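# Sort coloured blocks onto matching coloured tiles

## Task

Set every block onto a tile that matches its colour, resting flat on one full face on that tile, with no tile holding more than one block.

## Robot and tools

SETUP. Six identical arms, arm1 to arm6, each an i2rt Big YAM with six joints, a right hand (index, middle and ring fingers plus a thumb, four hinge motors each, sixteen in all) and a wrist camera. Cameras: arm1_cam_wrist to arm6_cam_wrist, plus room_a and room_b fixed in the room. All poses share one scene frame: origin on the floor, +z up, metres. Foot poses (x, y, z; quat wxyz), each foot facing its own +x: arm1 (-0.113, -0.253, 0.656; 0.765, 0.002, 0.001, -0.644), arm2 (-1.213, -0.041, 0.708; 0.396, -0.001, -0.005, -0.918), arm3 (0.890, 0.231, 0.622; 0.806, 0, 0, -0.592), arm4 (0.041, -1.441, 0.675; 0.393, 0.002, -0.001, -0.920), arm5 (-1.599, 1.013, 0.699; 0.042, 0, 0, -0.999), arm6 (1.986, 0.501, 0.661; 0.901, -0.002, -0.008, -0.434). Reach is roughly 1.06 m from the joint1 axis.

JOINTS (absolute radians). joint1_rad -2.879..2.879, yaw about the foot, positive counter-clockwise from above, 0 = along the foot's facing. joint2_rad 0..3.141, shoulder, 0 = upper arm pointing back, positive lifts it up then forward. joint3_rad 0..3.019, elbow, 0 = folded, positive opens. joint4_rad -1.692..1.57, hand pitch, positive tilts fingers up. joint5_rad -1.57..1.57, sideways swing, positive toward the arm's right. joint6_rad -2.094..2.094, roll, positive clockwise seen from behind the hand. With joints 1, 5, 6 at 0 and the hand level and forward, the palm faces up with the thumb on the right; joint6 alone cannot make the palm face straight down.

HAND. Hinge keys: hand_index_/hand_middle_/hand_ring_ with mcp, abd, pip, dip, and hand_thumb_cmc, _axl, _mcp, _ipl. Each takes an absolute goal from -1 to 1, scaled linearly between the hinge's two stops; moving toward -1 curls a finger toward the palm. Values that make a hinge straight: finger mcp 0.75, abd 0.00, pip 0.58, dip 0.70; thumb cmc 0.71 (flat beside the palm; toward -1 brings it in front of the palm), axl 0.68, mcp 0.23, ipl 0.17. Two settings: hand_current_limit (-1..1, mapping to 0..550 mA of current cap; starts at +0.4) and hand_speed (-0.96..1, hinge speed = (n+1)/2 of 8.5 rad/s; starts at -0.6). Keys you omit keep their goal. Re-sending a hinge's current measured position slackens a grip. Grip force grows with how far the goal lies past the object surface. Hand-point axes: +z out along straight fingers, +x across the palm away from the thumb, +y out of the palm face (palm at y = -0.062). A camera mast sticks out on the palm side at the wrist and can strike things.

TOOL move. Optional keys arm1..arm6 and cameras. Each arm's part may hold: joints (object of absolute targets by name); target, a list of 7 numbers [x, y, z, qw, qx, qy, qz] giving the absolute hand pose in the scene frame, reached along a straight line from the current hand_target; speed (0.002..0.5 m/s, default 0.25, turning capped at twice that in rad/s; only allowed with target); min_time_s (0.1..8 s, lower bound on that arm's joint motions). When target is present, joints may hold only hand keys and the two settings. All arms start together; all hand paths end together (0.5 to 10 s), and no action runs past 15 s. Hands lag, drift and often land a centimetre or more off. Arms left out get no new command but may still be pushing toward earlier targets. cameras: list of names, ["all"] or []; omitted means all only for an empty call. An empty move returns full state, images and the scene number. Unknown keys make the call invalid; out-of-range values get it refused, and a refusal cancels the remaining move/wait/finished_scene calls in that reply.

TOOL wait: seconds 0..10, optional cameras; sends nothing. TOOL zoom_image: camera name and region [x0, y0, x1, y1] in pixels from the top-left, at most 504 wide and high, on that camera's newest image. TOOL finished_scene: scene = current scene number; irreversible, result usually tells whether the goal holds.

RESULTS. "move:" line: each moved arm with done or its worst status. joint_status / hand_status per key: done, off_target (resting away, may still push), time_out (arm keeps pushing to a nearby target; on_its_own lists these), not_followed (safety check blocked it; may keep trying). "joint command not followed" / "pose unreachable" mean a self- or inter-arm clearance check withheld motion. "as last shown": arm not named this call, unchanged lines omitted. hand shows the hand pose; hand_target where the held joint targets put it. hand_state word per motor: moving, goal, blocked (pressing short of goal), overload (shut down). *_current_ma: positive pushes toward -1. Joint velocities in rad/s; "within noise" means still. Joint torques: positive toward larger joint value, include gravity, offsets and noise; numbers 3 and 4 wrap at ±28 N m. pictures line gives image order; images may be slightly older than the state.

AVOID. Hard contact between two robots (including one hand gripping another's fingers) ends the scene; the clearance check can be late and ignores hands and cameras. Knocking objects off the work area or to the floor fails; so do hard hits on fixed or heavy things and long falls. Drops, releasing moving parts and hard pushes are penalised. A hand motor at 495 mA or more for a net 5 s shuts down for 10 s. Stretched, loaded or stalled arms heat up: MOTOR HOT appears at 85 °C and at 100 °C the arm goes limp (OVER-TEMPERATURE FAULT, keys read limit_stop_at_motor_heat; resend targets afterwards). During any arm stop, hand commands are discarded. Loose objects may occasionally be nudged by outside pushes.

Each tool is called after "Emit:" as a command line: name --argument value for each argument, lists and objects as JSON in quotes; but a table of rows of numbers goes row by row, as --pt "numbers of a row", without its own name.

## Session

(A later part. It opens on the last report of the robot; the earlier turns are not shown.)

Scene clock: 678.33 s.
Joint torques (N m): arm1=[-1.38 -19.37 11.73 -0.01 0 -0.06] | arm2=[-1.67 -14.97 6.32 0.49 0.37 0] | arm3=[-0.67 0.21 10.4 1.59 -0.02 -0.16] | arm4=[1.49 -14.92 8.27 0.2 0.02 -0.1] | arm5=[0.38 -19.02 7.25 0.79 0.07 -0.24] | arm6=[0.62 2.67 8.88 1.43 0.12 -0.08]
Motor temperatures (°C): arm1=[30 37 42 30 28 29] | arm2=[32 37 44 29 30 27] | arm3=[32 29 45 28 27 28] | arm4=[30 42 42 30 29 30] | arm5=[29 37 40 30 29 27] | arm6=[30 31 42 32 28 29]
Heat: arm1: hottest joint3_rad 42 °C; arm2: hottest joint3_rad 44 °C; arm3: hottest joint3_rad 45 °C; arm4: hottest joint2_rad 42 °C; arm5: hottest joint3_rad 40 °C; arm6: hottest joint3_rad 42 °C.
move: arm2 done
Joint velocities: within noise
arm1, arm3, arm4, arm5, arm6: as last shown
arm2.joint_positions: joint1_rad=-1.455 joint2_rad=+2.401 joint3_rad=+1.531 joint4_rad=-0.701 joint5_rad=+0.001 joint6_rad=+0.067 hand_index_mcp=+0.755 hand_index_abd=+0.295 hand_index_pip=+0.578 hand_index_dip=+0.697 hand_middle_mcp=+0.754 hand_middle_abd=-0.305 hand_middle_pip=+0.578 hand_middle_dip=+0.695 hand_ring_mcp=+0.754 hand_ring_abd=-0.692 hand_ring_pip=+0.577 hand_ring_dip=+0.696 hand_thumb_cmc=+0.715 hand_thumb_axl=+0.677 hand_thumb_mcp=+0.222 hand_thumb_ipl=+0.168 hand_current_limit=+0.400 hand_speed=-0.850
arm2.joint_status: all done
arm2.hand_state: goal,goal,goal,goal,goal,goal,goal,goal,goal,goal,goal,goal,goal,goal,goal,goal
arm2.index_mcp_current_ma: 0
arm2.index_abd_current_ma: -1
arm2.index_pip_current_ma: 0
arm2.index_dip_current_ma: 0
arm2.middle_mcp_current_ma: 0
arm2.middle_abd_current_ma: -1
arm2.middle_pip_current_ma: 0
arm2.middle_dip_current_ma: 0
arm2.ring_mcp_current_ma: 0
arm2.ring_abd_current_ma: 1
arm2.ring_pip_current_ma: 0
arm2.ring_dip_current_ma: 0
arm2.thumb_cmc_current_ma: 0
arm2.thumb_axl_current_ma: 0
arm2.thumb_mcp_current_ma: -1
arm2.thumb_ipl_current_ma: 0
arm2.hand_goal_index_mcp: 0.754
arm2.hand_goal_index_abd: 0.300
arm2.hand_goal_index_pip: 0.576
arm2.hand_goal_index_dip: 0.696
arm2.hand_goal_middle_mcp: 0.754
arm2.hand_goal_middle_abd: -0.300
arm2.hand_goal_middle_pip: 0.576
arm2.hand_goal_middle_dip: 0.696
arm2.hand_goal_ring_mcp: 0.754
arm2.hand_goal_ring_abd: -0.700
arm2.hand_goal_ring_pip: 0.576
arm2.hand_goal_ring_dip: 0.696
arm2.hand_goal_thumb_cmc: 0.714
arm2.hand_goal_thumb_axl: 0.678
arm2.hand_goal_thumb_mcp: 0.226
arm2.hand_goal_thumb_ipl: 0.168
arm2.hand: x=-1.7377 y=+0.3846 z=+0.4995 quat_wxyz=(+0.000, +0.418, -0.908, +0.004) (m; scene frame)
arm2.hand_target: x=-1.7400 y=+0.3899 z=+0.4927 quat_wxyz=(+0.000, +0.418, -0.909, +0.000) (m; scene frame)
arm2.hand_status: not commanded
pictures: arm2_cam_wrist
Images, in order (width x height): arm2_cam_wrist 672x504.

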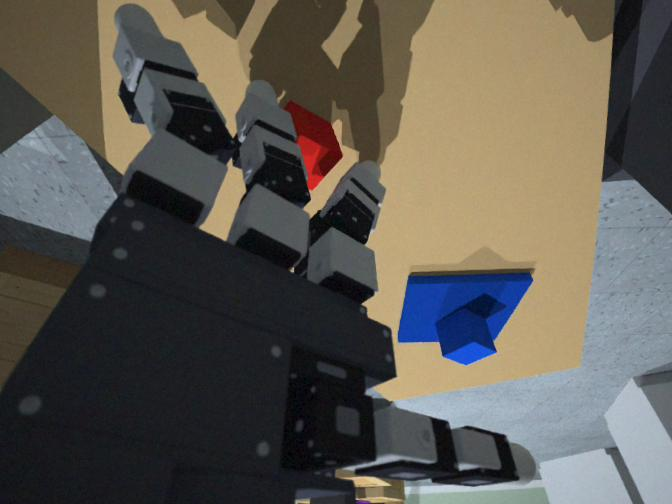

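Emit:
move --arm2 '{"target": [-1.742, 0.392, 0.68, 0, 0.4179, -0.9085, 0], "speed": 0.12}' --arm1 '{"target": [0.0745, -0.928, 0.61, 0.0249, 0.9026, 0.4305, -0.0041], "speed": 0.08}' --cameras '["arm1_cam_wrist", "arm2_cam_wrist"]'

Scene clock: 706.97 s.
Joint torques (N m): arm1=[-0.32 -17.2 12.88 1.11 -0.02 0.06] | arm2=[-1.61 -16.44 8.54 -0.55 0.25 0.02] | arm3=[-0.67 0.21 10.39 1.59 -0.02 -0.16] | arm4=[1.38 -15.09 8.32 0.18 0 -0.1] | arm5=[0.32 -19.02 7.25 0.77 0.08 -0.24] | arm6=[0.56 2.67 8.88 1.43 0.12 -0.09]
Motor temperatures (°C): arm1=[30 37 43 30 28 29] | arm2=[32 36 44 29 30 27] | arm3=[32 29 45 28 27 28] | arm4=[30 42 41 30 29 30] | arm5=[29 38 40 30 29 27] | arm6=[30 31 42 32 28 29]
Heat: arm1: hottest joint3_rad 43 °C; arm2: hottest joint3_rad 44 °C; arm3: hottest joint3_rad 45 °C; arm4: hottest joint2_rad 42 °C; arm5: hottest joint3_rad 40 °C; arm6: hottest joint3_rad 42 °C.
move: arm1 off_target; arm2 off_target
Joint velocities: within noise
arm1.joint_positions: joint1_rad=+0.043 joint2_rad=+2.130 joint3_rad=+1.510 joint4_rad=-0.947 joint5_rad=+0.001 joint6_rad=-0.666 hand_index_mcp=+0.750 hand_index_abd=+0.352 hand_index_pip=+0.573 hand_index_dip=+0.693 hand_middle_mcp=+0.749 hand_middle_abd=-0.351 hand_middle_pip=+0.573 hand_middle_dip=+0.695 hand_ring_mcp=+0.754 hand_ring_abd=-0.693 hand_ring_pip=+0.577 hand_ring_dip=+0.696 hand_thumb_cmc=+0.715 hand_thumb_axl=+0.677 hand_thumb_mcp=+0.223 hand_thumb_ipl=+0.168 hand_current_limit=+0.400 hand_speed=-0.600
arm1.joint_status: not commanded
arm1.hand_state: goal,goal,goal,goal,goal,goal,goal,goal,goal,goal,goal,goal,goal,goal,goal,goal
arm1.index_mcp_current_ma: -9
arm1.index_abd_current_ma: 3
arm1.index_pip_current_ma: -5
arm1.index_dip_current_ma: -5
arm1.middle_mcp_current_ma: -12
arm1.middle_abd_current_ma: -2
arm1.middle_pip_current_ma: -7
arm1.middle_dip_current_ma: -2
arm1.ring_mcp_current_ma: 0
arm1.ring_abd_current_ma: 13
arm1.ring_pip_current_ma: 1
arm1.ring_dip_current_ma: 0
arm1.thumb_cmc_current_ma: 2
arm1.thumb_axl_current_ma: -1
arm1.thumb_mcp_current_ma: -7
arm1.thumb_ipl_current_ma: -1
arm1.hand_goal_index_mcp: 0.754
arm1.hand_goal_index_abd: 0.350
arm1.hand_goal_index_pip: 0.576
arm1.hand_goal_index_dip: 0.696
arm1.hand_goal_middle_mcp: 0.754
arm1.hand_goal_middle_abd: -0.350
arm1.hand_goal_middle_pip: 0.576
arm1.hand_goal_middle_dip: 0.696
arm1.hand_goal_ring_mcp: 0.754
arm1.hand_goal_ring_abd: -0.700
arm1.hand_goal_ring_pip: 0.576
arm1.hand_goal_ring_dip: 0.696
arm1.hand_goal_thumb_cmc: 0.714
arm1.hand_goal_thumb_axl: 0.678
arm1.hand_goal_thumb_mcp: 0.226
arm1.hand_goal_thumb_ipl: 0.168
arm1.hand: x=+0.0634 y=-0.9027 z=+0.5993 quat_wxyz=(+0.000, +0.905, +0.426, +0.000) (m; scene frame)
arm1.hand_target: x=+0.0741 y=-0.9265 z=+0.6111 quat_wxyz=(+0.025, +0.902, +0.430, -0.004) (m; scene frame)
arm1.hand_status: off_target (0.030 m and 3.0 deg from the pose sent, 0.061 m and 5.8 deg at the start)
arm2.joint_positions: joint1_rad=-1.455 joint2_rad=+2.110 joint3_rad=+1.522 joint4_rad=-1.004 joint5_rad=+0.003 joint6_rad=+0.067 hand_index_mcp=+0.754 hand_index_abd=+0.295 hand_index_pip=+0.578 hand_index_dip=+0.697 hand_middle_mcp=+0.754 hand_middle_abd=-0.302 hand_middle_pip=+0.578 hand_middle_dip=+0.695 hand_ring_mcp=+0.754 hand_ring_abd=-0.692 hand_ring_pip=+0.577 hand_ring_dip=+0.696 hand_thumb_cmc=+0.715 hand_thumb_axl=+0.677 hand_thumb_mcp=+0.222 hand_thumb_ipl=+0.168 hand_current_limit=+0.400 hand_speed=-0.850
arm2.joint_status: not commanded
arm2.hand_state: goal,goal,goal,goal,goal,goal,goal,goal,goal,goal,goal,goal,goal,goal,goal,goal
arm2.index_mcp_current_ma: 0
arm2.index_abd_current_ma: -1
arm2.index_pip_current_ma: 0
arm2.index_dip_current_ma: 0
arm2.middle_mcp_current_ma: 0
arm2.middle_abd_current_ma: 0
arm2.middle_pip_current_ma: 0
arm2.middle_dip_current_ma: 0
arm2.ring_mcp_current_ma: 0
arm2.ring_abd_current_ma: 1
arm2.ring_pip_current_ma: 0
arm2.ring_dip_current_ma: 0
arm2.thumb_cmc_current_ma: 0
arm2.thumb_axl_current_ma: 0
arm2.thumb_mcp_current_ma: -1
arm2.thumb_ipl_current_ma: 0
arm2.hand_goal_index_mcp: 0.754
arm2.hand_goal_index_abd: 0.300
arm2.hand_goal_index_pip: 0.576
arm2.hand_goal_index_dip: 0.696
arm2.hand_goal_middle_mcp: 0.754
arm2.hand_goal_middle_abd: -0.300
arm2.hand_goal_middle_pip: 0.576
arm2.hand_goal_middle_dip: 0.696
arm2.hand_goal_ring_mcp: 0.754
arm2.hand_goal_ring_abd: -0.700
arm2.hand_goal_ring_pip: 0.576
arm2.hand_goal_ring_dip: 0.696
arm2.hand_goal_thumb_cmc: 0.714
arm2.hand_goal_thumb_axl: 0.678
arm2.hand_goal_thumb_mcp: 0.226
arm2.hand_goal_thumb_ipl: 0.168
arm2.hand: x=-1.7328 y=+0.3826 z=+0.6626 quat_wxyz=(-0.005, +0.418, -0.908, +0.013) (m; scene frame)
arm2.hand_target: x=-1.7416 y=+0.3918 z=+0.6802 quat_wxyz=(+0.000, +0.418, -0.909, +0.000) (m; scene frame)
arm2.hand_status: off_target (0.022 m and 1.6 deg from the pose sent, 0.181 m and 0.5 deg at the start)
arm3, arm4, arm6: as last shown
arm5.joint_positions: joint1_rad=-0.188 joint2_rad=+1.865 joint3_rad=+1.762 joint4_rad=-1.463 joint5_rad=+0.001 joint6_rad=+0.012 hand_index_mcp=+0.754 hand_index_abd=+0.349 hand_index_pip=+0.577 hand_index_dip=+0.696 hand_middle_mcp=+0.754 hand_middle_abd=-0.344 hand_middle_pip=+0.577 hand_middle_dip=+0.696 hand_ring_mcp=+0.754 hand_ring_abd=-0.690 hand_ring_pip=+0.577 hand_ring_dip=+0.696 hand_thumb_cmc=+0.716 hand_thumb_axl=+0.677 hand_thumb_mcp=+0.223 hand_thumb_ipl=+0.168 hand_current_limit=+0.400 hand_speed=-0.600
arm5.joint_status: not commanded
arm5.hand_state: goal,goal,goal,goal,goal,goal,goal,goal,goal,goal,goal,goal,goal,goal,goal,goal
arm5.index_mcp_current_ma: 0
arm5.index_abd_current_ma: -3
arm5.index_pip_current_ma: 1
arm5.index_dip_current_ma: 0
arm5.middle_mcp_current_ma: 0
arm5.middle_abd_current_ma: 13
arm5.middle_pip_current_ma: 1
arm5.middle_dip_current_ma: 0
arm5.ring_mcp_current_ma: 0
arm5.ring_abd_current_ma: 24
arm5.ring_pip_current_ma: 1
arm5.ring_dip_current_ma: 0
arm5.thumb_cmc_current_ma: 4
arm5.thumb_axl_current_ma: -2
arm5.thumb_mcp_current_ma: -9
arm5.thumb_ipl_current_ma: -1
arm5.hand_goal_index_mcp: 0.754
arm5.hand_goal_index_abd: 0.350
arm5.hand_goal_index_pip: 0.576
arm5.hand_goal_index_dip: 0.696
arm5.hand_goal_middle_mcp: 0.754
arm5.hand_goal_middle_abd: -0.350
arm5.hand_goal_middle_pip: 0.576
arm5.hand_goal_middle_dip: 0.696
arm5.hand_goal_ring_mcp: 0.754
arm5.hand_goal_ring_abd: -0.700
arm5.hand_goal_ring_pip: 0.576
arm5.hand_goal_ring_dip: 0.696
arm5.hand_goal_thumb_cmc: 0.714
arm5.hand_goal_thumb_axl: 0.678
arm5.hand_goal_thumb_mcp: 0.226
arm5.hand_goal_thumb_ipl: 0.168
arm5.hand: x=-2.2554 y=+1.1066 z=+0.8860 quat_wxyz=(+0.001, +0.665, -0.747, -0.002) (m; scene frame)
arm5.hand_target: x=-2.2552 y=+1.1000 z=+0.8910 quat_wxyz=(+0.007, +0.672, -0.740, -0.008) (m; scene frame)
arm5.hand_status: not commanded
pictures: arm1_cam_wrist, arm2_cam_wrist
Images, in order (width x height): arm1_cam_wrist 672x504, arm2_cam_wrist 672x504.

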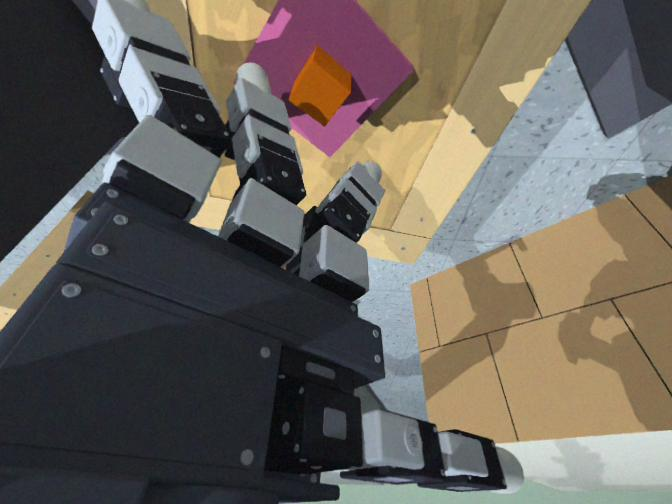

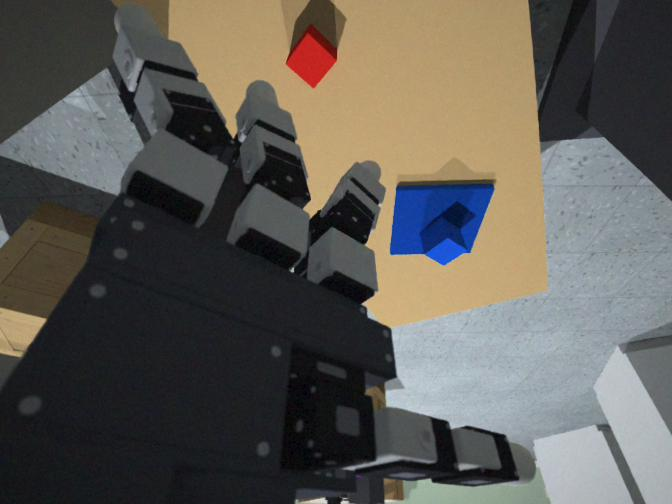

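Emit:
zoom_image --camera "arm1_cam_wrist" --region '[220, 10, 480, 190]'

Emit:
zoom_image --camera "arm2_cam_wrist" --region '[240, 0, 400, 120]'

Emit:
move --arm2 '{"joints": {"joint1_rad": -0.41, "joint2_rad": 2.05, "joint6_rad": 0.0}, "min_time_s": 3}'

Emit:
move --arm5 '{"joints": {"joint1_rad": 1.36, "joint6_rad": 0.6}, "min_time_s": 3}' --cameras '["arm5_cam_wrist", "arm2_cam_wrist"]'

Scaled by 1.938 from the camera's 672x504 image, which has a finer 960x720 frame.

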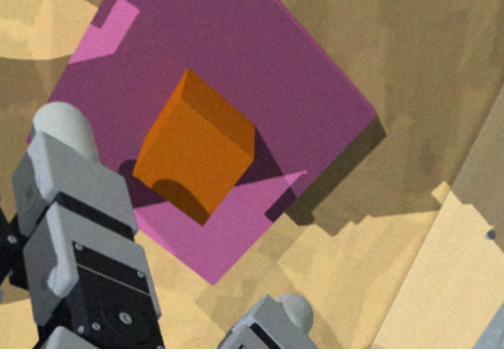

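Scaled by 3.150 from the camera's 672x504 image, which has a finer 960x720 frame.

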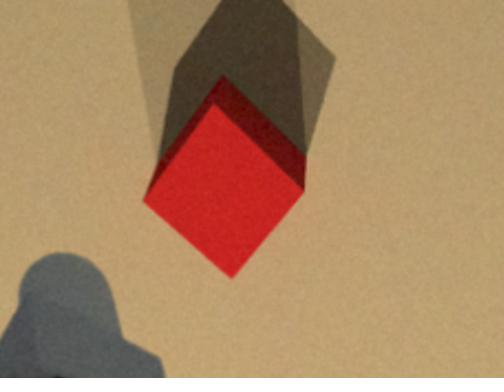

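Scene clock: 721.07 s.
Joint torques (N m): arm1=[-0.32 -17.2 12.88 1.13 -0.02 0.06] | arm2=[-2.08 -16.73 8.84 -0.39 0.17 -0.16] | arm3=[-0.67 0.26 10.39 1.58 -0.01 -0.16] | arm4=[1.08 -14.92 8.32 0.17 0 -0.11] | arm5=[0.32 -19.02 7.27 0.77 0.08 -0.24] | arm6=[0.62 2.67 8.88 1.44 0.12 -0.08]
Motor temperatures (°C): arm1=[30 37 43 30 28 29] | arm2=[32 36 44 29 30 27] | arm3=[32 29 45 28 27 28] | arm4=[30 42 41 30 29 30] | arm5=[29 38 40 30 29 27] | arm6=[30 31 42 32 28 29]
Heat: arm1: hottest joint3_rad 43 °C; arm2: hottest joint3_rad 44 °C; arm3: hottest joint3_rad 45 °C; arm4: hottest joint2_rad 42 °C; arm5: hottest joint3_rad 40 °C; arm6: hottest joint3_rad 42 °C.
move: arm2 done
Joint velocities: within noise
arm1, arm3, arm4, arm5, arm6: as last shown
arm2.joint_positions: joint1_rad=-0.402 joint2_rad=+2.070 joint3_rad=+1.522 joint4_rad=-1.004 joint5_rad=+0.005 joint6_rad=+0.015 hand_index_mcp=+0.754 hand_index_abd=+0.295 hand_index_pip=+0.578 hand_index_dip=+0.697 hand_middle_mcp=+0.754 hand_middle_abd=-0.301 hand_middle_pip=+0.578 hand_middle_dip=+0.695 hand_ring_mcp=+0.754 hand_ring_abd=-0.692 hand_ring_pip=+0.577 hand_ring_dip=+0.696 hand_thumb_cmc=+0.715 hand_thumb_axl=+0.677 hand_thumb_mcp=+0.222 hand_thumb_ipl=+0.168 hand_current_limit=+0.400 hand_speed=-0.850
arm2.joint_status: all done
arm2.hand_state: goal,goal,goal,goal,goal,goal,goal,goal,goal,goal,goal,goal,goal,goal,goal,goal
arm2.index_mcp_current_ma: 0
arm2.index_abd_current_ma: -1
arm2.index_pip_current_ma: 0
arm2.index_dip_current_ma: 0
arm2.middle_mcp_current_ma: 0
arm2.middle_abd_current_ma: 0
arm2.middle_pip_current_ma: 0
arm2.middle_dip_current_ma: 0
arm2.ring_mcp_current_ma: 0
arm2.ring_abd_current_ma: 1
arm2.ring_pip_current_ma: 0
arm2.ring_dip_current_ma: 0
arm2.thumb_cmc_current_ma: 0
arm2.thumb_axl_current_ma: 0
arm2.thumb_mcp_current_ma: -1
arm2.thumb_ipl_current_ma: 0
arm2.hand_goal_index_mcp: 0.754
arm2.hand_goal_index_abd: 0.300
arm2.hand_goal_index_pip: 0.576
arm2.hand_goal_index_dip: 0.696
arm2.hand_goal_middle_mcp: 0.754
arm2.hand_goal_middle_abd: -0.300
arm2.hand_goal_middle_pip: 0.576
arm2.hand_goal_middle_dip: 0.696
arm2.hand_goal_ring_mcp: 0.754
arm2.hand_goal_ring_abd: -0.700
arm2.hand_goal_ring_pip: 0.576
arm2.hand_goal_ring_dip: 0.696
arm2.hand_goal_thumb_cmc: 0.714
arm2.hand_goal_thumb_axl: 0.678
arm2.hand_goal_thumb_mcp: 0.226
arm2.hand_goal_thumb_ipl: 0.168
arm2.hand: x=-1.8443 y=-0.2904 z=+0.6950 quat_wxyz=(+0.010, +0.833, -0.554, -0.004) (m; scene frame)
arm2.hand_target: x=-1.8582 y=-0.2914 z=+0.7198 quat_wxyz=(+0.026, +0.834, -0.550, -0.015) (m; scene frame)
arm2.hand_status: not commanded
pictures: none

Scene clock: 724.67 s.
Joint torques (N m): arm1=[-0.26 -17.14 12.89 1.13 -0.02 0.06] | arm2=[-1.79 -16.85 8.81 -0.34 0.16 -0.15] | arm3=[-0.67 0.21 10.39 1.58 -0.02 -0.16] | arm4=[1.32 -15.03 8.34 0.2 0.01 -0.09] | arm5=[-0.73 -18.96 7.23 0.64 0.2 -0.03] | arm6=[0.56 2.73 8.88 1.44 0.12 -0.08]
Motor temperatures (°C): arm1=[30 37 42 30 28 29] | arm2=[32 36 44 29 30 27] | arm3=[32 29 45 28 27 28] | arm4=[30 42 41 30 29 30] | arm5=[29 38 40 30 29 27] | arm6=[30 31 42 32 28 29]
Heat: arm1: hottest joint3_rad 42 °C; arm2: hottest joint3_rad 44 °C; arm3: hottest joint3_rad 45 °C; arm4: hottest joint2_rad 42 °C; arm5: hottest joint3_rad 40 °C; arm6: hottest joint3_rad 42 °C.
move: arm5 done
Joint velocities: within noise
arm1, arm2: as last shown
arm3.joint_positions: joint1_rad=-0.825 joint2_rad=+0.614 joint3_rad=+1.440 joint4_rad=-1.414 joint5_rad=-0.055 joint6_rad=+1.012 hand_index_mcp=+0.755 hand_index_abd=+0.000 hand_index_pip=+0.577 hand_index_dip=+0.696 hand_middle_mcp=+0.754 hand_middle_abd=+0.000 hand_middle_pip=+0.577 hand_middle_dip=+0.696 hand_ring_mcp=+0.754 hand_ring_abd=+0.000 hand_ring_pip=+0.577 hand_ring_dip=+0.696 hand_thumb_cmc=+0.715 hand_thumb_axl=+0.677 hand_thumb_mcp=+0.226 hand_thumb_ipl=+0.168 hand_current_limit=+0.400 hand_speed=-0.600
arm3.joint_status: not commanded
arm3.hand_state: goal,goal,goal,goal,goal,goal,goal,goal,goal,goal,goal,goal,goal,goal,goal,goal
arm3.index_mcp_current_ma: 3
arm3.index_abd_current_ma: 0
arm3.index_pip_current_ma: 3
arm3.index_dip_current_ma: 0
arm3.middle_mcp_current_ma: 2
arm3.middle_abd_current_ma: 0
arm3.middle_pip_current_ma: 3
arm3.middle_dip_current_ma: 0
arm3.ring_mcp_current_ma: 2
arm3.ring_abd_current_ma: 0
arm3.ring_pip_current_ma: 3
arm3.ring_dip_current_ma: 0
arm3.thumb_cmc_current_ma: 3
arm3.thumb_axl_current_ma: -4
arm3.thumb_mcp_current_ma: -2
arm3.thumb_ipl_current_ma: -2
arm3.hand_goal_index_mcp: 0.754
arm3.hand_goal_index_abd: 0.000
arm3.hand_goal_index_pip: 0.576
arm3.hand_goal_index_dip: 0.696
arm3.hand_goal_middle_mcp: 0.754
arm3.hand_goal_middle_abd: 0.000
arm3.hand_goal_middle_pip: 0.576
arm3.hand_goal_middle_dip: 0.696
arm3.hand_goal_ring_mcp: 0.754
arm3.hand_goal_ring_abd: 0.000
arm3.hand_goal_ring_pip: 0.576
arm3.hand_goal_ring_dip: 0.696
arm3.hand_goal_thumb_cmc: 0.714
arm3.hand_goal_thumb_axl: 0.678
arm3.hand_goal_thumb_mcp: 0.226
arm3.hand_goal_thumb_ipl: 0.168
arm3.hand: x=+0.7086 y=+0.0649 z=+1.1889 quat_wxyz=(+0.451, +0.644, -0.602, +0.139) (m; scene frame)
arm3.hand_target: x=+0.7101 y=+0.0676 z=+1.1978 quat_wxyz=(+0.460, +0.640, -0.599, +0.141) (m; scene frame)
arm3.hand_status: not commanded
arm4.joint_positions: joint1_rad=-1.503 joint2_rad=+1.611 joint3_rad=+1.665 joint4_rad=-1.612 joint5_rad=+0.004 joint6_rad=+0.560 hand_index_mcp=+0.743 hand_index_abd=+0.019 hand_index_pip=+0.571 hand_index_dip=+0.696 hand_middle_mcp=+0.762 hand_middle_abd=-0.043 hand_middle_pip=+0.579 hand_middle_dip=+0.696 hand_ring_mcp=+0.754 hand_ring_abd=-0.692 hand_ring_pip=+0.577 hand_ring_dip=+0.696 hand_thumb_cmc=+0.715 hand_thumb_axl=+0.677 hand_thumb_mcp=+0.223 hand_thumb_ipl=+0.168 hand_current_limit=+0.400 hand_speed=-0.850
arm4.joint_status: not commanded
arm4.hand_state: goal,blocked,goal,goal,goal,blocked,goal,goal,goal,goal,goal,goal,goal,goal,goal,goal
arm4.index_mcp_current_ma: -5
arm4.index_abd_current_ma: 385
arm4.index_pip_current_ma: -1
arm4.index_dip_current_ma: 0
arm4.middle_mcp_current_ma: 3
arm4.middle_abd_current_ma: -385
arm4.middle_pip_current_ma: 1
arm4.middle_dip_current_ma: 0
arm4.ring_mcp_current_ma: 0
arm4.ring_abd_current_ma: 2
arm4.ring_pip_current_ma: 0
arm4.ring_dip_current_ma: 0
arm4.thumb_cmc_current_ma: 0
arm4.thumb_axl_current_ma: 0
arm4.thumb_mcp_current_ma: -1
arm4.thumb_ipl_current_ma: 0
arm4.hand_goal_index_mcp: 0.754
arm4.hand_goal_index_abd: -0.200
arm4.hand_goal_index_pip: 0.576
arm4.hand_goal_index_dip: 0.696
arm4.hand_goal_middle_mcp: 0.754
arm4.hand_goal_middle_abd: 0.200
arm4.hand_goal_middle_pip: 0.576
arm4.hand_goal_middle_dip: 0.696
arm4.hand_goal_ring_mcp: 0.754
arm4.hand_goal_ring_abd: -0.700
arm4.hand_goal_ring_pip: 0.576
arm4.hand_goal_ring_dip: 0.696
arm4.hand_goal_thumb_cmc: 0.714
arm4.hand_goal_thumb_axl: 0.678
arm4.hand_goal_thumb_mcp: 0.226
arm4.hand_goal_thumb_ipl: 0.168
arm4.hand: x=-0.3393 y=-1.0383 z=+0.9530 quat_wxyz=(+0.000, +0.156, -0.988, -0.005) (m; scene frame)
arm4.hand_target: x=-0.3362 y=-1.0438 z=+0.9520 quat_wxyz=(-0.003, +0.163, -0.987, -0.001) (m; scene frame)
arm4.hand_status: not commanded
arm5.joint_positions: joint1_rad=+1.371 joint2_rad=+1.865 joint3_rad=+1.762 joint4_rad=-1.461 joint5_rad=-0.001 joint6_rad=+0.585 hand_index_mcp=+0.754 hand_index_abd=+0.349 hand_index_pip=+0.577 hand_index_dip=+0.696 hand_middle_mcp=+0.754 hand_middle_abd=-0.344 hand_middle_pip=+0.577 hand_middle_dip=+0.696 hand_ring_mcp=+0.754 hand_ring_abd=-0.690 hand_ring_pip=+0.577 hand_ring_dip=+0.696 hand_thumb_cmc=+0.716 hand_thumb_axl=+0.677 hand_thumb_mcp=+0.223 hand_thumb_ipl=+0.168 hand_current_limit=+0.400 hand_speed=-0.600
arm5.joint_status: all done
arm5.hand_state: goal,goal,goal,goal,goal,goal,goal,goal,goal,goal,goal,goal,goal,goal,goal,goal
arm5.index_mcp_current_ma: 0
arm5.index_abd_current_ma: -3
arm5.index_pip_current_ma: 1
arm5.index_dip_current_ma: 0
arm5.middle_mcp_current_ma: 0
arm5.middle_abd_current_ma: 13
arm5.middle_pip_current_ma: 1
arm5.middle_dip_current_ma: 0
arm5.ring_mcp_current_ma: 0
arm5.ring_abd_current_ma: 24
arm5.ring_pip_current_ma: 1
arm5.ring_dip_current_ma: 0
arm5.thumb_cmc_current_ma: 3
arm5.thumb_axl_current_ma: -2
arm5.thumb_mcp_current_ma: -9
arm5.thumb_ipl_current_ma: -1
arm5.hand_goal_index_mcp: 0.754
arm5.hand_goal_index_abd: 0.350
arm5.hand_goal_index_pip: 0.576
arm5.hand_goal_index_dip: 0.696
arm5.hand_goal_middle_mcp: 0.754
arm5.hand_goal_middle_abd: -0.350
arm5.hand_goal_middle_pip: 0.576
arm5.hand_goal_middle_dip: 0.696
arm5.hand_goal_ring_mcp: 0.754
arm5.hand_goal_ring_abd: -0.700
arm5.hand_goal_ring_pip: 0.576
arm5.hand_goal_ring_dip: 0.696
arm5.hand_goal_thumb_cmc: 0.714
arm5.hand_goal_thumb_axl: 0.678
arm5.hand_goal_thumb_mcp: 0.226
arm5.hand_goal_thumb_ipl: 0.168
arm5.hand: x=-1.7387 y=+0.3886 z=+0.8859 quat_wxyz=(+0.003, +0.939, -0.344, +0.002) (m; scene frame)
arm5.hand_target: x=-1.7462 y=+0.3930 z=+0.8904 quat_wxyz=(+0.010, +0.934, -0.356, +0.002) (m; scene frame)
arm5.hand_status: not commanded
arm6.joint_positions: joint1_rad=+0.669 joint2_rad=+0.623 joint3_rad=+1.484 joint4_rad=-1.349 joint5_rad=+0.057 joint6_rad=+1.147 hand_index_mcp=+0.754 hand_index_abd=+0.000 hand_index_pip=+0.577 hand_index_dip=+0.696 hand_middle_mcp=+0.754 hand_middle_abd=+0.000 hand_middle_pip=+0.577 hand_middle_dip=+0.696 hand_ring_mcp=+0.754 hand_ring_abd=+0.001 hand_ring_pip=+0.577 hand_ring_dip=+0.696 hand_thumb_cmc=+0.714 hand_thumb_axl=+0.677 hand_thumb_mcp=+0.226 hand_thumb_ipl=+0.168 hand_current_limit=+0.400 hand_speed=-0.600
arm6.joint_status: not commanded
arm6.hand_state: goal,goal,goal,goal,goal,goal,goal,goal,goal,goal,goal,goal,goal,goal,goal,goal
arm6.index_mcp_current_ma: 0
arm6.index_abd_current_ma: 0
arm6.index_pip_current_ma: 0
arm6.index_dip_current_ma: 0
arm6.middle_mcp_current_ma: 0
arm6.middle_abd_current_ma: 0
arm6.middle_pip_current_ma: 0
arm6.middle_dip_current_ma: 0
arm6.ring_mcp_current_ma: 0
arm6.ring_abd_current_ma: 0
arm6.ring_pip_current_ma: 0
arm6.ring_dip_current_ma: 0
arm6.thumb_cmc_current_ma: 0
arm6.thumb_axl_current_ma: 0
arm6.thumb_mcp_current_ma: 0
arm6.thumb_ipl_current_ma: 0
arm6.hand_goal_index_mcp: 0.754
arm6.hand_goal_index_abd: 0.000
arm6.hand_goal_index_pip: 0.576
arm6.hand_goal_index_dip: 0.696
arm6.hand_goal_middle_mcp: 0.754
arm6.hand_goal_middle_abd: 0.000
arm6.hand_goal_middle_pip: 0.576
arm6.hand_goal_middle_dip: 0.696
arm6.hand_goal_ring_mcp: 0.754
arm6.hand_goal_ring_abd: 0.000
arm6.hand_goal_ring_pip: 0.576
arm6.hand_goal_ring_dip: 0.696
arm6.hand_goal_thumb_cmc: 0.714
arm6.hand_goal_thumb_axl: 0.678
arm6.hand_goal_thumb_mcp: 0.226
arm6.hand_goal_thumb_ipl: 0.168
arm6.hand: x=+2.1751 y=+0.3624 z=+1.2605 quat_wxyz=(+0.193, +0.850, +0.071, +0.485) (m; scene frame)
arm6.hand_target: x=+2.1715 y=+0.3634 z=+1.2737 quat_wxyz=(+0.197, +0.842, +0.070, +0.498) (m; scene frame)
arm6.hand_status: not commanded
pictures: arm2_cam_wrist, arm5_cam_wrist
Images, in order (width x height): arm2_cam_wrist 672x504, arm5_cam_wrist 672x504.

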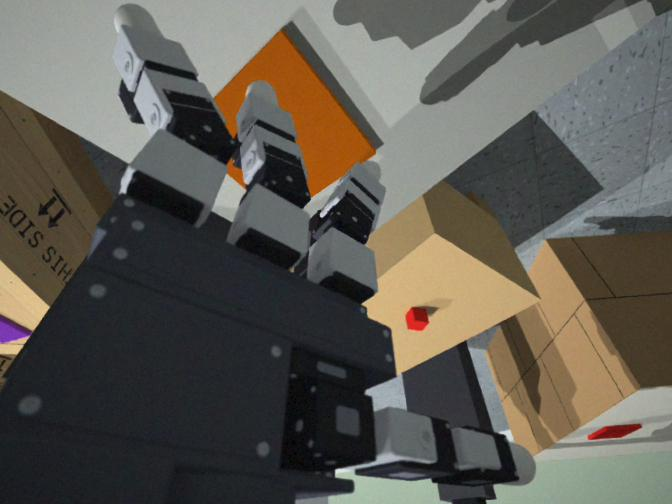

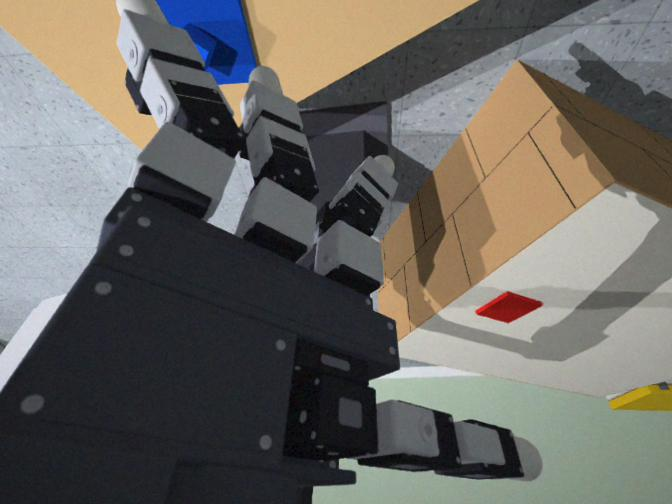

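Emit:
move --arm1 '{"target": [0.0755, -0.928, 0.562, 0.0249, 0.9026, 0.4305, -0.0041], "speed": 0.06}' --arm5 '{"target": [-1.7275, 0.2763, 0.62, 0, 0.9379, -0.3469, 0], "speed": 0.15}' --cameras '["arm1_cam_wrist", "arm5_cam_wrist"]'

Emit:
zoom_image --camera "arm1_cam_wrist" --region '[220, 10, 480, 190]'

Emit:
zoom_image --camera "arm5_cam_wrist" --region '[220, 10, 480, 190]'

Scene clock: 754.33 s.
Joint torques (N m): arm1=[-0.15 -17.67 11.45 1.22 -0.02 0.07] | arm2=[-1.9 -16.91 8.8 -0.4 0.15 -0.14] | arm3=[-0.62 0.21 10.39 1.59 -0.01 -0.16] | arm4=[1.44 -15.03 8.27 0.18 0.04 -0.09] | arm5=[0.62 -20.13 10.91 0.32 0.19 0] | arm6=[0.56 2.73 8.87 1.43 0.12 -0.08]
Motor temperatures (°C): arm1=[30 37 43 30 28 29] | arm2=[32 36 45 29 30 27] | arm3=[32 29 45 28 27 28] | arm4=[30 42 41 30 29 30] | arm5=[29 38 40 30 29 27] | arm6=[30 31 43 32 28 29]
Heat: arm1: hottest joint3_rad 43 °C; arm2: hottest joint3_rad 45 °C; arm3: hottest joint3_rad 45 °C; arm4: hottest joint2_rad 42 °C; arm5: hottest joint3_rad 40 °C; arm6: hottest joint3_rad 43 °C.
move: arm1 off_target; arm5 off_target
Joint velocities: within noise
arm1.joint_positions: joint1_rad=+0.043 joint2_rad=+2.208 joint3_rad=+1.510 joint4_rad=-0.861 joint5_rad=+0.001 joint6_rad=-0.666 hand_index_mcp=+0.750 hand_index_abd=+0.352 hand_index_pip=+0.573 hand_index_dip=+0.693 hand_middle_mcp=+0.749 hand_middle_abd=-0.351 hand_middle_pip=+0.573 hand_middle_dip=+0.695 hand_ring_mcp=+0.754 hand_ring_abd=-0.693 hand_ring_pip=+0.577 hand_ring_dip=+0.696 hand_thumb_cmc=+0.715 hand_thumb_axl=+0.677 hand_thumb_mcp=+0.223 hand_thumb_ipl=+0.168 hand_current_limit=+0.400 hand_speed=-0.600
arm1.joint_status: not commanded
arm1.hand_state: goal,goal,goal,goal,goal,goal,goal,goal,goal,goal,goal,goal,goal,goal,goal,goal
arm1.index_mcp_current_ma: -9
arm1.index_abd_current_ma: 2
arm1.index_pip_current_ma: -5
arm1.index_dip_current_ma: -5
arm1.middle_mcp_current_ma: -12
arm1.middle_abd_current_ma: -2
arm1.middle_pip_current_ma: -7
arm1.middle_dip_current_ma: -2
arm1.ring_mcp_current_ma: 0
arm1.ring_abd_current_ma: 13
arm1.ring_pip_current_ma: 1
arm1.ring_dip_current_ma: 0
arm1.thumb_cmc_current_ma: 2
arm1.thumb_axl_current_ma: -1
arm1.thumb_mcp_current_ma: -7
arm1.thumb_ipl_current_ma: -1
arm1.hand_goal_index_mcp: 0.754
arm1.hand_goal_index_abd: 0.350
arm1.hand_goal_index_pip: 0.576
arm1.hand_goal_index_dip: 0.696
arm1.hand_goal_middle_mcp: 0.754
arm1.hand_goal_middle_abd: -0.350
arm1.hand_goal_middle_pip: 0.576
arm1.hand_goal_middle_dip: 0.696
arm1.hand_goal_ring_mcp: 0.754
arm1.hand_goal_ring_abd: -0.700
arm1.hand_goal_ring_pip: 0.576
arm1.hand_goal_ring_dip: 0.696
arm1.hand_goal_thumb_cmc: 0.714
arm1.hand_goal_thumb_axl: 0.678
arm1.hand_goal_thumb_mcp: 0.226
arm1.hand_goal_thumb_ipl: 0.168
arm1.hand: x=+0.0645 y=-0.9076 z=+0.5555 quat_wxyz=(+0.004, +0.905, +0.426, -0.001) (m; scene frame)
arm1.hand_target: x=+0.0752 y=-0.9270 z=+0.5629 quat_wxyz=(+0.025, +0.902, +0.430, -0.004) (m; scene frame)
arm1.hand_status: off_target (0.024 m and 2.5 deg from the pose sent, 0.047 m and 3.0 deg at the start)
arm2, arm3, arm4, arm6: as last shown
arm5.joint_positions: joint1_rad=+1.393 joint2_rad=+2.369 joint3_rad=+1.893 joint4_rad=-1.117 joint5_rad=-0.001 joint6_rad=+0.613 hand_index_mcp=+0.754 hand_index_abd=+0.349 hand_index_pip=+0.577 hand_index_dip=+0.696 hand_middle_mcp=+0.754 hand_middle_abd=-0.344 hand_middle_pip=+0.577 hand_middle_dip=+0.696 hand_ring_mcp=+0.754 hand_ring_abd=-0.690 hand_ring_pip=+0.577 hand_ring_dip=+0.696 hand_thumb_cmc=+0.716 hand_thumb_axl=+0.677 hand_thumb_mcp=+0.223 hand_thumb_ipl=+0.168 hand_current_limit=+0.400 hand_speed=-0.600
arm5.joint_status: not commanded
arm5.hand_state: goal,goal,goal,goal,goal,goal,goal,goal,goal,goal,goal,goal,goal,goal,goal,goal
arm5.index_mcp_current_ma: 0
arm5.index_abd_current_ma: -3
arm5.index_pip_current_ma: 1
arm5.index_dip_current_ma: 0
arm5.middle_mcp_current_ma: 0
arm5.middle_abd_current_ma: 13
arm5.middle_pip_current_ma: 1
arm5.middle_dip_current_ma: 0
arm5.ring_mcp_current_ma: 0
arm5.ring_abd_current_ma: 24
arm5.ring_pip_current_ma: 1
arm5.ring_dip_current_ma: 0
arm5.thumb_cmc_current_ma: 3
arm5.thumb_axl_current_ma: -2
arm5.thumb_mcp_current_ma: -9
arm5.thumb_ipl_current_ma: -1
arm5.hand_goal_index_mcp: 0.754
arm5.hand_goal_index_abd: 0.350
arm5.hand_goal_index_pip: 0.576
arm5.hand_goal_index_dip: 0.696
arm5.hand_goal_middle_mcp: 0.754
arm5.hand_goal_middle_abd: -0.350
arm5.hand_goal_middle_pip: 0.576
arm5.hand_goal_middle_dip: 0.696
arm5.hand_goal_ring_mcp: 0.754
arm5.hand_goal_ring_abd: -0.700
arm5.hand_goal_ring_pip: 0.576
arm5.hand_goal_ring_dip: 0.696
arm5.hand_goal_thumb_cmc: 0.714
arm5.hand_goal_thumb_axl: 0.678
arm5.hand_goal_thumb_mcp: 0.226
arm5.hand_goal_thumb_ipl: 0.168
arm5.hand: x=-1.7350 y=+0.2920 z=+0.6214 quat_wxyz=(-0.011, +0.938, -0.346, -0.002) (m; scene frame)
arm5.hand_target: x=-1.7274 y=+0.2770 z=+0.6204 quat_wxyz=(+0.000, +0.938, -0.347, +0.000) (m; scene frame)
arm5.hand_status: off_target (0.017 m and 1.3 deg from the pose sent, 0.289 m and 0.6 deg at the start)
pictures: arm1_cam_wrist, arm5_cam_wrist
Images, in order (width x height): arm1_cam_wrist 672x504, arm5_cam_wrist 672x504.

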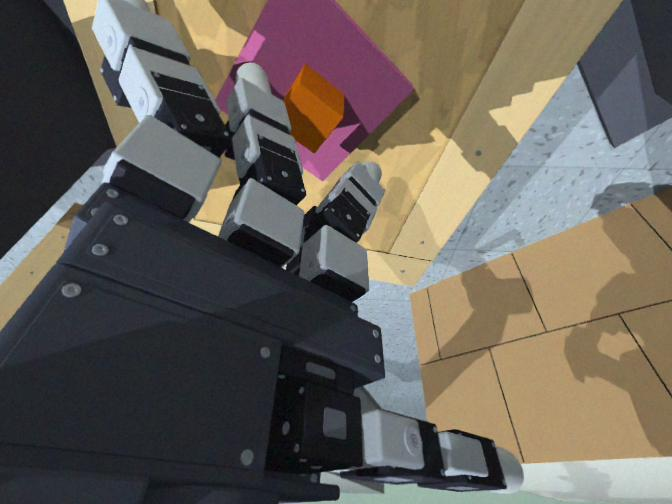

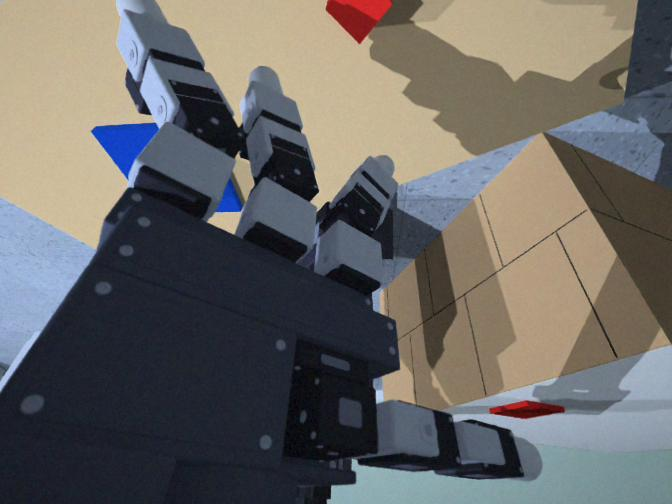

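Scaled by 1.938 from the camera's 672x504 image, which has a finer 960x720 frame.

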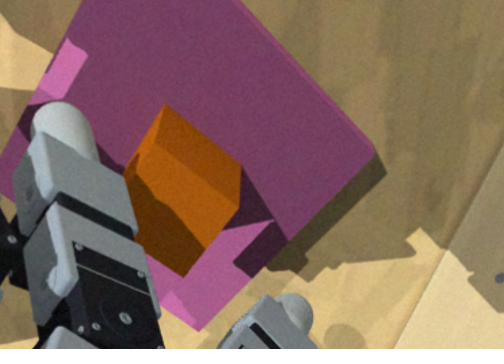

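Scaled by 1.938 from the camera's 672x504 image, which has a finer 960x720 frame.

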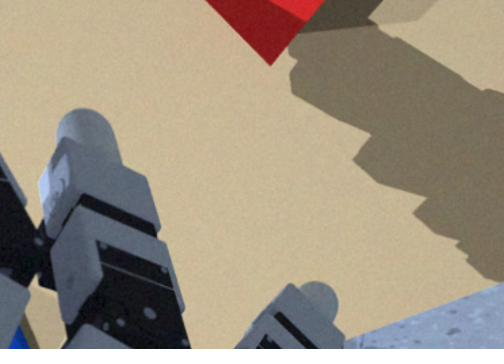

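Emit:
move --arm1 '{"target": [0.0775, -0.925, 0.541, 0.0249, 0.9026, 0.4305, -0.0041], "speed": 0.06}' --arm5 '{"target": [-1.7475, 0.240, 0.61, 0, 0.9379, -0.3469, 0], "speed": 0.1}' --cameras '["arm1_cam_wrist", "arm5_cam_wrist"]'

Emit:
zoom_image --camera "arm5_cam_wrist" --region '[220, 0, 480, 180]'

Scene clock: 766.93 s.
Joint torques (N m): arm1=[-0.21 -18.14 10.4 1.22 -0.01 0.11] | arm2=[-1.79 -16.91 8.75 -0.42 0.15 -0.15] | arm3=[-0.67 0.21 10.39 1.59 -0.02 -0.16] | arm4=[1.32 -14.86 8.4 0.13 0.02 -0.1] | arm5=[-0.91 -20.89 11.59 -0.35 0.2 -0.21] | arm6=[0.62 2.73 8.88 1.43 0.12 -0.09]
Motor temperatures (°C): arm1=[30 37 43 30 28 29] | arm2=[32 37 45 29 30 27] | arm3=[32 29 45 28 27 28] | arm4=[30 42 41 30 29 30] | arm5=[29 37 43 30 29 27] | arm6=[30 31 43 32 28 29]
Heat: arm1: hottest joint3_rad 43 °C; arm2: hottest joint3_rad 45 °C; arm3: hottest joint3_rad 45 °C; arm4: hottest joint2_rad 42 °C; arm5: hottest joint3_rad 43 °C; arm6: hottest joint3_rad 43 °C.
move: arm1 off_target; arm5 off_target
Joint velocities: within noise
arm1.joint_positions: joint1_rad=+0.048 joint2_rad=+2.244 joint3_rad=+1.510 joint4_rad=-0.820 joint5_rad=+0.001 joint6_rad=-0.666 hand_index_mcp=+0.750 hand_index_abd=+0.352 hand_index_pip=+0.573 hand_index_dip=+0.693 hand_middle_mcp=+0.749 hand_middle_abd=-0.351 hand_middle_pip=+0.573 hand_middle_dip=+0.695 hand_ring_mcp=+0.754 hand_ring_abd=-0.693 hand_ring_pip=+0.577 hand_ring_dip=+0.696 hand_thumb_cmc=+0.715 hand_thumb_axl=+0.677 hand_thumb_mcp=+0.223 hand_thumb_ipl=+0.168 hand_current_limit=+0.400 hand_speed=-0.600
arm1.joint_status: not commanded
arm1.hand_state: goal,goal,goal,goal,goal,goal,goal,goal,goal,goal,goal,goal,goal,goal,goal,goal
arm1.index_mcp_current_ma: -9
arm1.index_abd_current_ma: 2
arm1.index_pip_current_ma: -5
arm1.index_dip_current_ma: -5
arm1.middle_mcp_current_ma: -12
arm1.middle_abd_current_ma: -2
arm1.middle_pip_current_ma: -7
arm1.middle_dip_current_ma: -2
arm1.ring_mcp_current_ma: 0
arm1.ring_abd_current_ma: 13
arm1.ring_pip_current_ma: 1
arm1.ring_dip_current_ma: 0
arm1.thumb_cmc_current_ma: 2
arm1.thumb_axl_current_ma: -1
arm1.thumb_mcp_current_ma: -7
arm1.thumb_ipl_current_ma: -1
arm1.hand_goal_index_mcp: 0.754
arm1.hand_goal_index_abd: 0.350
arm1.hand_goal_index_pip: 0.576
arm1.hand_goal_index_dip: 0.696
arm1.hand_goal_middle_mcp: 0.754
arm1.hand_goal_middle_abd: -0.350
arm1.hand_goal_middle_pip: 0.576
arm1.hand_goal_middle_dip: 0.696
arm1.hand_goal_ring_mcp: 0.754
arm1.hand_goal_ring_abd: -0.700
arm1.hand_goal_ring_pip: 0.576
arm1.hand_goal_ring_dip: 0.696
arm1.hand_goal_thumb_cmc: 0.714
arm1.hand_goal_thumb_axl: 0.678
arm1.hand_goal_thumb_mcp: 0.226
arm1.hand_goal_thumb_ipl: 0.168
arm1.hand: x=+0.0681 y=-0.9082 z=+0.5354 quat_wxyz=(+0.006, +0.903, +0.429, -0.001) (m; scene frame)
arm1.hand_target: x=+0.0773 y=-0.9243 z=+0.5414 quat_wxyz=(+0.025, +0.902, +0.430, -0.004) (m; scene frame)
arm1.hand_status: off_target (0.020 m and 2.2 deg from the pose sent, 0.026 m and 2.5 deg at the start)
arm2, arm3, arm4, arm6: as last shown
arm5.joint_positions: joint1_rad=+1.393 joint2_rad=+2.487 joint3_rad=+2.111 joint4_rad=-1.193 joint5_rad=-0.001 joint6_rad=+0.613 hand_index_mcp=+0.754 hand_index_abd=+0.349 hand_index_pip=+0.577 hand_index_dip=+0.696 hand_middle_mcp=+0.754 hand_middle_abd=-0.344 hand_middle_pip=+0.577 hand_middle_dip=+0.696 hand_ring_mcp=+0.754 hand_ring_abd=-0.690 hand_ring_pip=+0.577 hand_ring_dip=+0.696 hand_thumb_cmc=+0.715 hand_thumb_axl=+0.677 hand_thumb_mcp=+0.223 hand_thumb_ipl=+0.168 hand_current_limit=+0.400 hand_speed=-0.600
arm5.joint_status: not commanded
arm5.hand_state: goal,goal,goal,goal,goal,goal,goal,goal,goal,goal,goal,goal,goal,goal,goal,goal
arm5.index_mcp_current_ma: 0
arm5.index_abd_current_ma: -3
arm5.index_pip_current_ma: 1
arm5.index_dip_current_ma: 0
arm5.middle_mcp_current_ma: 0
arm5.middle_abd_current_ma: 13
arm5.middle_pip_current_ma: 1
arm5.middle_dip_current_ma: 0
arm5.ring_mcp_current_ma: 0
arm5.ring_abd_current_ma: 24
arm5.ring_pip_current_ma: 1
arm5.ring_dip_current_ma: 0
arm5.thumb_cmc_current_ma: 3
arm5.thumb_axl_current_ma: -2
arm5.thumb_mcp_current_ma: -9
arm5.thumb_ipl_current_ma: -1
arm5.hand_goal_index_mcp: 0.754
arm5.hand_goal_index_abd: 0.350
arm5.hand_goal_index_pip: 0.576
arm5.hand_goal_index_dip: 0.696
arm5.hand_goal_middle_mcp: 0.754
arm5.hand_goal_middle_abd: -0.350
arm5.hand_goal_middle_pip: 0.576
arm5.hand_goal_middle_dip: 0.696
arm5.hand_goal_ring_mcp: 0.754
arm5.hand_goal_ring_abd: -0.700
arm5.hand_goal_ring_pip: 0.576
arm5.hand_goal_ring_dip: 0.696
arm5.hand_goal_thumb_cmc: 0.714
arm5.hand_goal_thumb_axl: 0.678
arm5.hand_goal_thumb_mcp: 0.226
arm5.hand_goal_thumb_ipl: 0.168
arm5.hand: x=-1.7392 y=+0.2474 z=+0.6183 quat_wxyz=(+0.001, +0.938, -0.346, +0.001) (m; scene frame)
arm5.hand_target: x=-1.7475 y=+0.2408 z=+0.6101 quat_wxyz=(+0.001, +0.938, -0.347, +0.000) (m; scene frame)
arm5.hand_status: off_target (0.014 m and 0.1 deg from the pose sent, 0.055 m and 1.3 deg at the start)
pictures: arm1_cam_wrist, arm5_cam_wrist
Images, in order (width x height): arm1_cam_wrist 672x504, arm5_cam_wrist 672x504.

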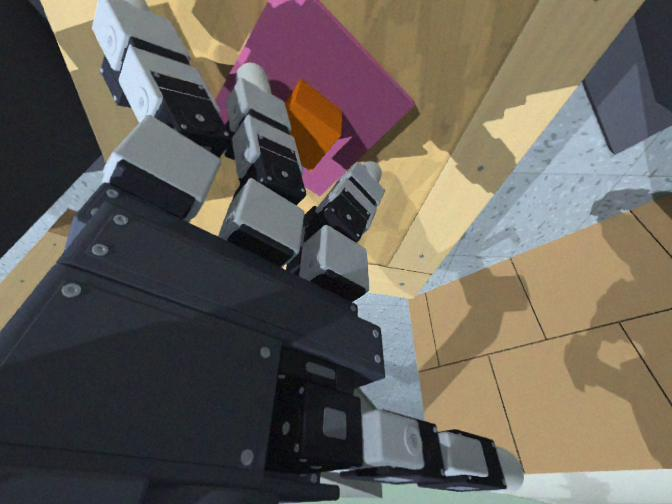

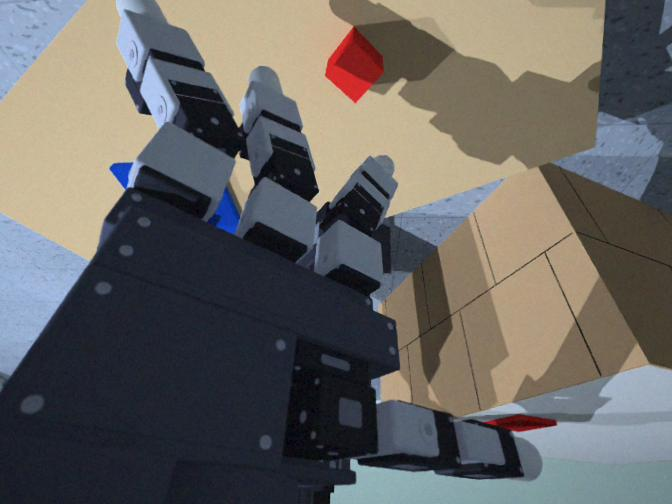

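Scaled by 1.938 from the camera's 672x504 image, which has a finer 960x720 frame.

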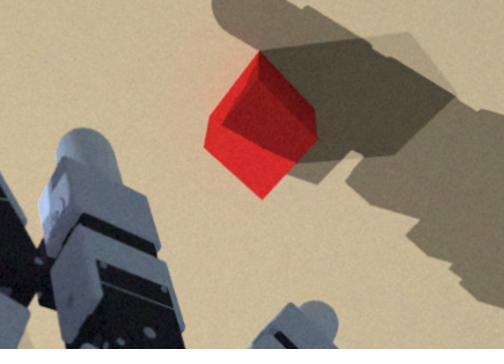

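Emit:
move --arm1 '{"joints": {"hand_index_abd": -0.2, "hand_middle_abd": 0.2, "hand_speed": -0.85}}' --cameras '["arm1_cam_wrist"]'

Scene clock: 770.00 s.
Joint torques (N m): arm1=[-0.32 -18.14 10.4 1.21 0.03 0.11] | arm2=[-1.67 -16.73 8.83 -0.39 0.15 -0.15] | arm3=[-0.62 0.21 10.4 1.59 -0.02 -0.16] | arm4=[1.32 -14.97 8.32 0.25 0.01 -0.1] | arm5=[-0.91 -20.84 11.59 -0.35 0.21 -0.21] | arm6=[0.56 2.61 8.88 1.44 0.12 -0.08]
Motor temperatures (°C): arm1=[30 38 42 30 28 29] | arm2=[32 37 45 29 30 27] | arm3=[32 29 45 28 27 28] | arm4=[30 42 41 30 29 30] | arm5=[29 37 43 30 29 27] | arm6=[30 31 43 32 28 29]
Heat: arm1: hottest joint3_rad 42 °C; arm2: hottest joint3_rad 45 °C; arm3: hottest joint3_rad 45 °C; arm4: hottest joint2_rad 42 °C; arm5: hottest joint3_rad 43 °C; arm6: hottest joint3_rad 43 °C.
move: arm1 off_target
Joint velocities: within noise
arm1.joint_positions: joint1_rad=+0.049 joint2_rad=+2.244 joint3_rad=+1.510 joint4_rad=-0.820 joint5_rad=-0.001 joint6_rad=-0.666 hand_index_mcp=+0.750 hand_index_abd=+0.164 hand_index_pip=+0.573 hand_index_dip=+0.693 hand_middle_mcp=+0.750 hand_middle_abd=-0.165 hand_middle_pip=+0.573 hand_middle_dip=+0.695 hand_ring_mcp=+0.754 hand_ring_abd=-0.693 hand_ring_pip=+0.577 hand_ring_dip=+0.696 hand_thumb_cmc=+0.715 hand_thumb_axl=+0.677 hand_thumb_mcp=+0.223 hand_thumb_ipl=+0.168 hand_current_limit=+0.400 hand_speed=-0.850
arm1.joint_status: hand_index_abd off_target (ended at +0.164, target -0.200); hand_middle_abd off_target (ended at -0.165, target +0.200); the others done
arm1.hand_state: goal,blocked,goal,goal,goal,blocked,goal,goal,goal,goal,goal,goal,goal,goal,goal,goal
arm1.index_mcp_current_ma: -8
arm1.index_abd_current_ma: 385
arm1.index_pip_current_ma: -5
arm1.index_dip_current_ma: -5
arm1.middle_mcp_current_ma: -8
arm1.middle_abd_current_ma: -385
arm1.middle_pip_current_ma: -5
arm1.middle_dip_current_ma: -2
arm1.ring_mcp_current_ma: 0
arm1.ring_abd_current_ma: 13
arm1.ring_pip_current_ma: 1
arm1.ring_dip_current_ma: 0
arm1.thumb_cmc_current_ma: 2
arm1.thumb_axl_current_ma: -1
arm1.thumb_mcp_current_ma: -7
arm1.thumb_ipl_current_ma: -1
arm1.hand_goal_index_mcp: 0.754
arm1.hand_goal_index_abd: -0.200
arm1.hand_goal_index_pip: 0.576
arm1.hand_goal_index_dip: 0.696
arm1.hand_goal_middle_mcp: 0.754
arm1.hand_goal_middle_abd: 0.200
arm1.hand_goal_middle_pip: 0.576
arm1.hand_goal_middle_dip: 0.696
arm1.hand_goal_ring_mcp: 0.754
arm1.hand_goal_ring_abd: -0.700
arm1.hand_goal_ring_pip: 0.576
arm1.hand_goal_ring_dip: 0.696
arm1.hand_goal_thumb_cmc: 0.714
arm1.hand_goal_thumb_axl: 0.678
arm1.hand_goal_thumb_mcp: 0.226
arm1.hand_goal_thumb_ipl: 0.168
arm1.hand: x=+0.0689 y=-0.9080 z=+0.5354 quat_wxyz=(+0.007, +0.903, +0.429, +0.000) (m; scene frame)
arm1.hand_target: x=+0.0773 y=-0.9243 z=+0.5414 quat_wxyz=(+0.025, +0.902, +0.430, -0.004) (m; scene frame)
arm1.hand_status: not commanded
arm2, arm3, arm4, arm5, arm6: as last shown
pictures: arm1_cam_wrist
Images, in order (width x height): arm1_cam_wrist 672x504.

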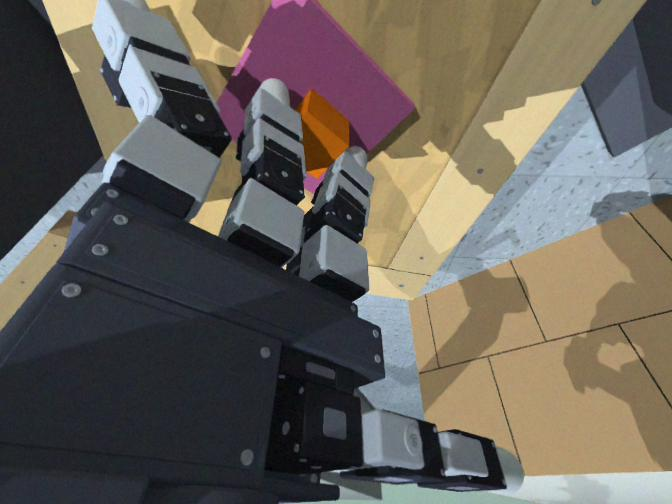

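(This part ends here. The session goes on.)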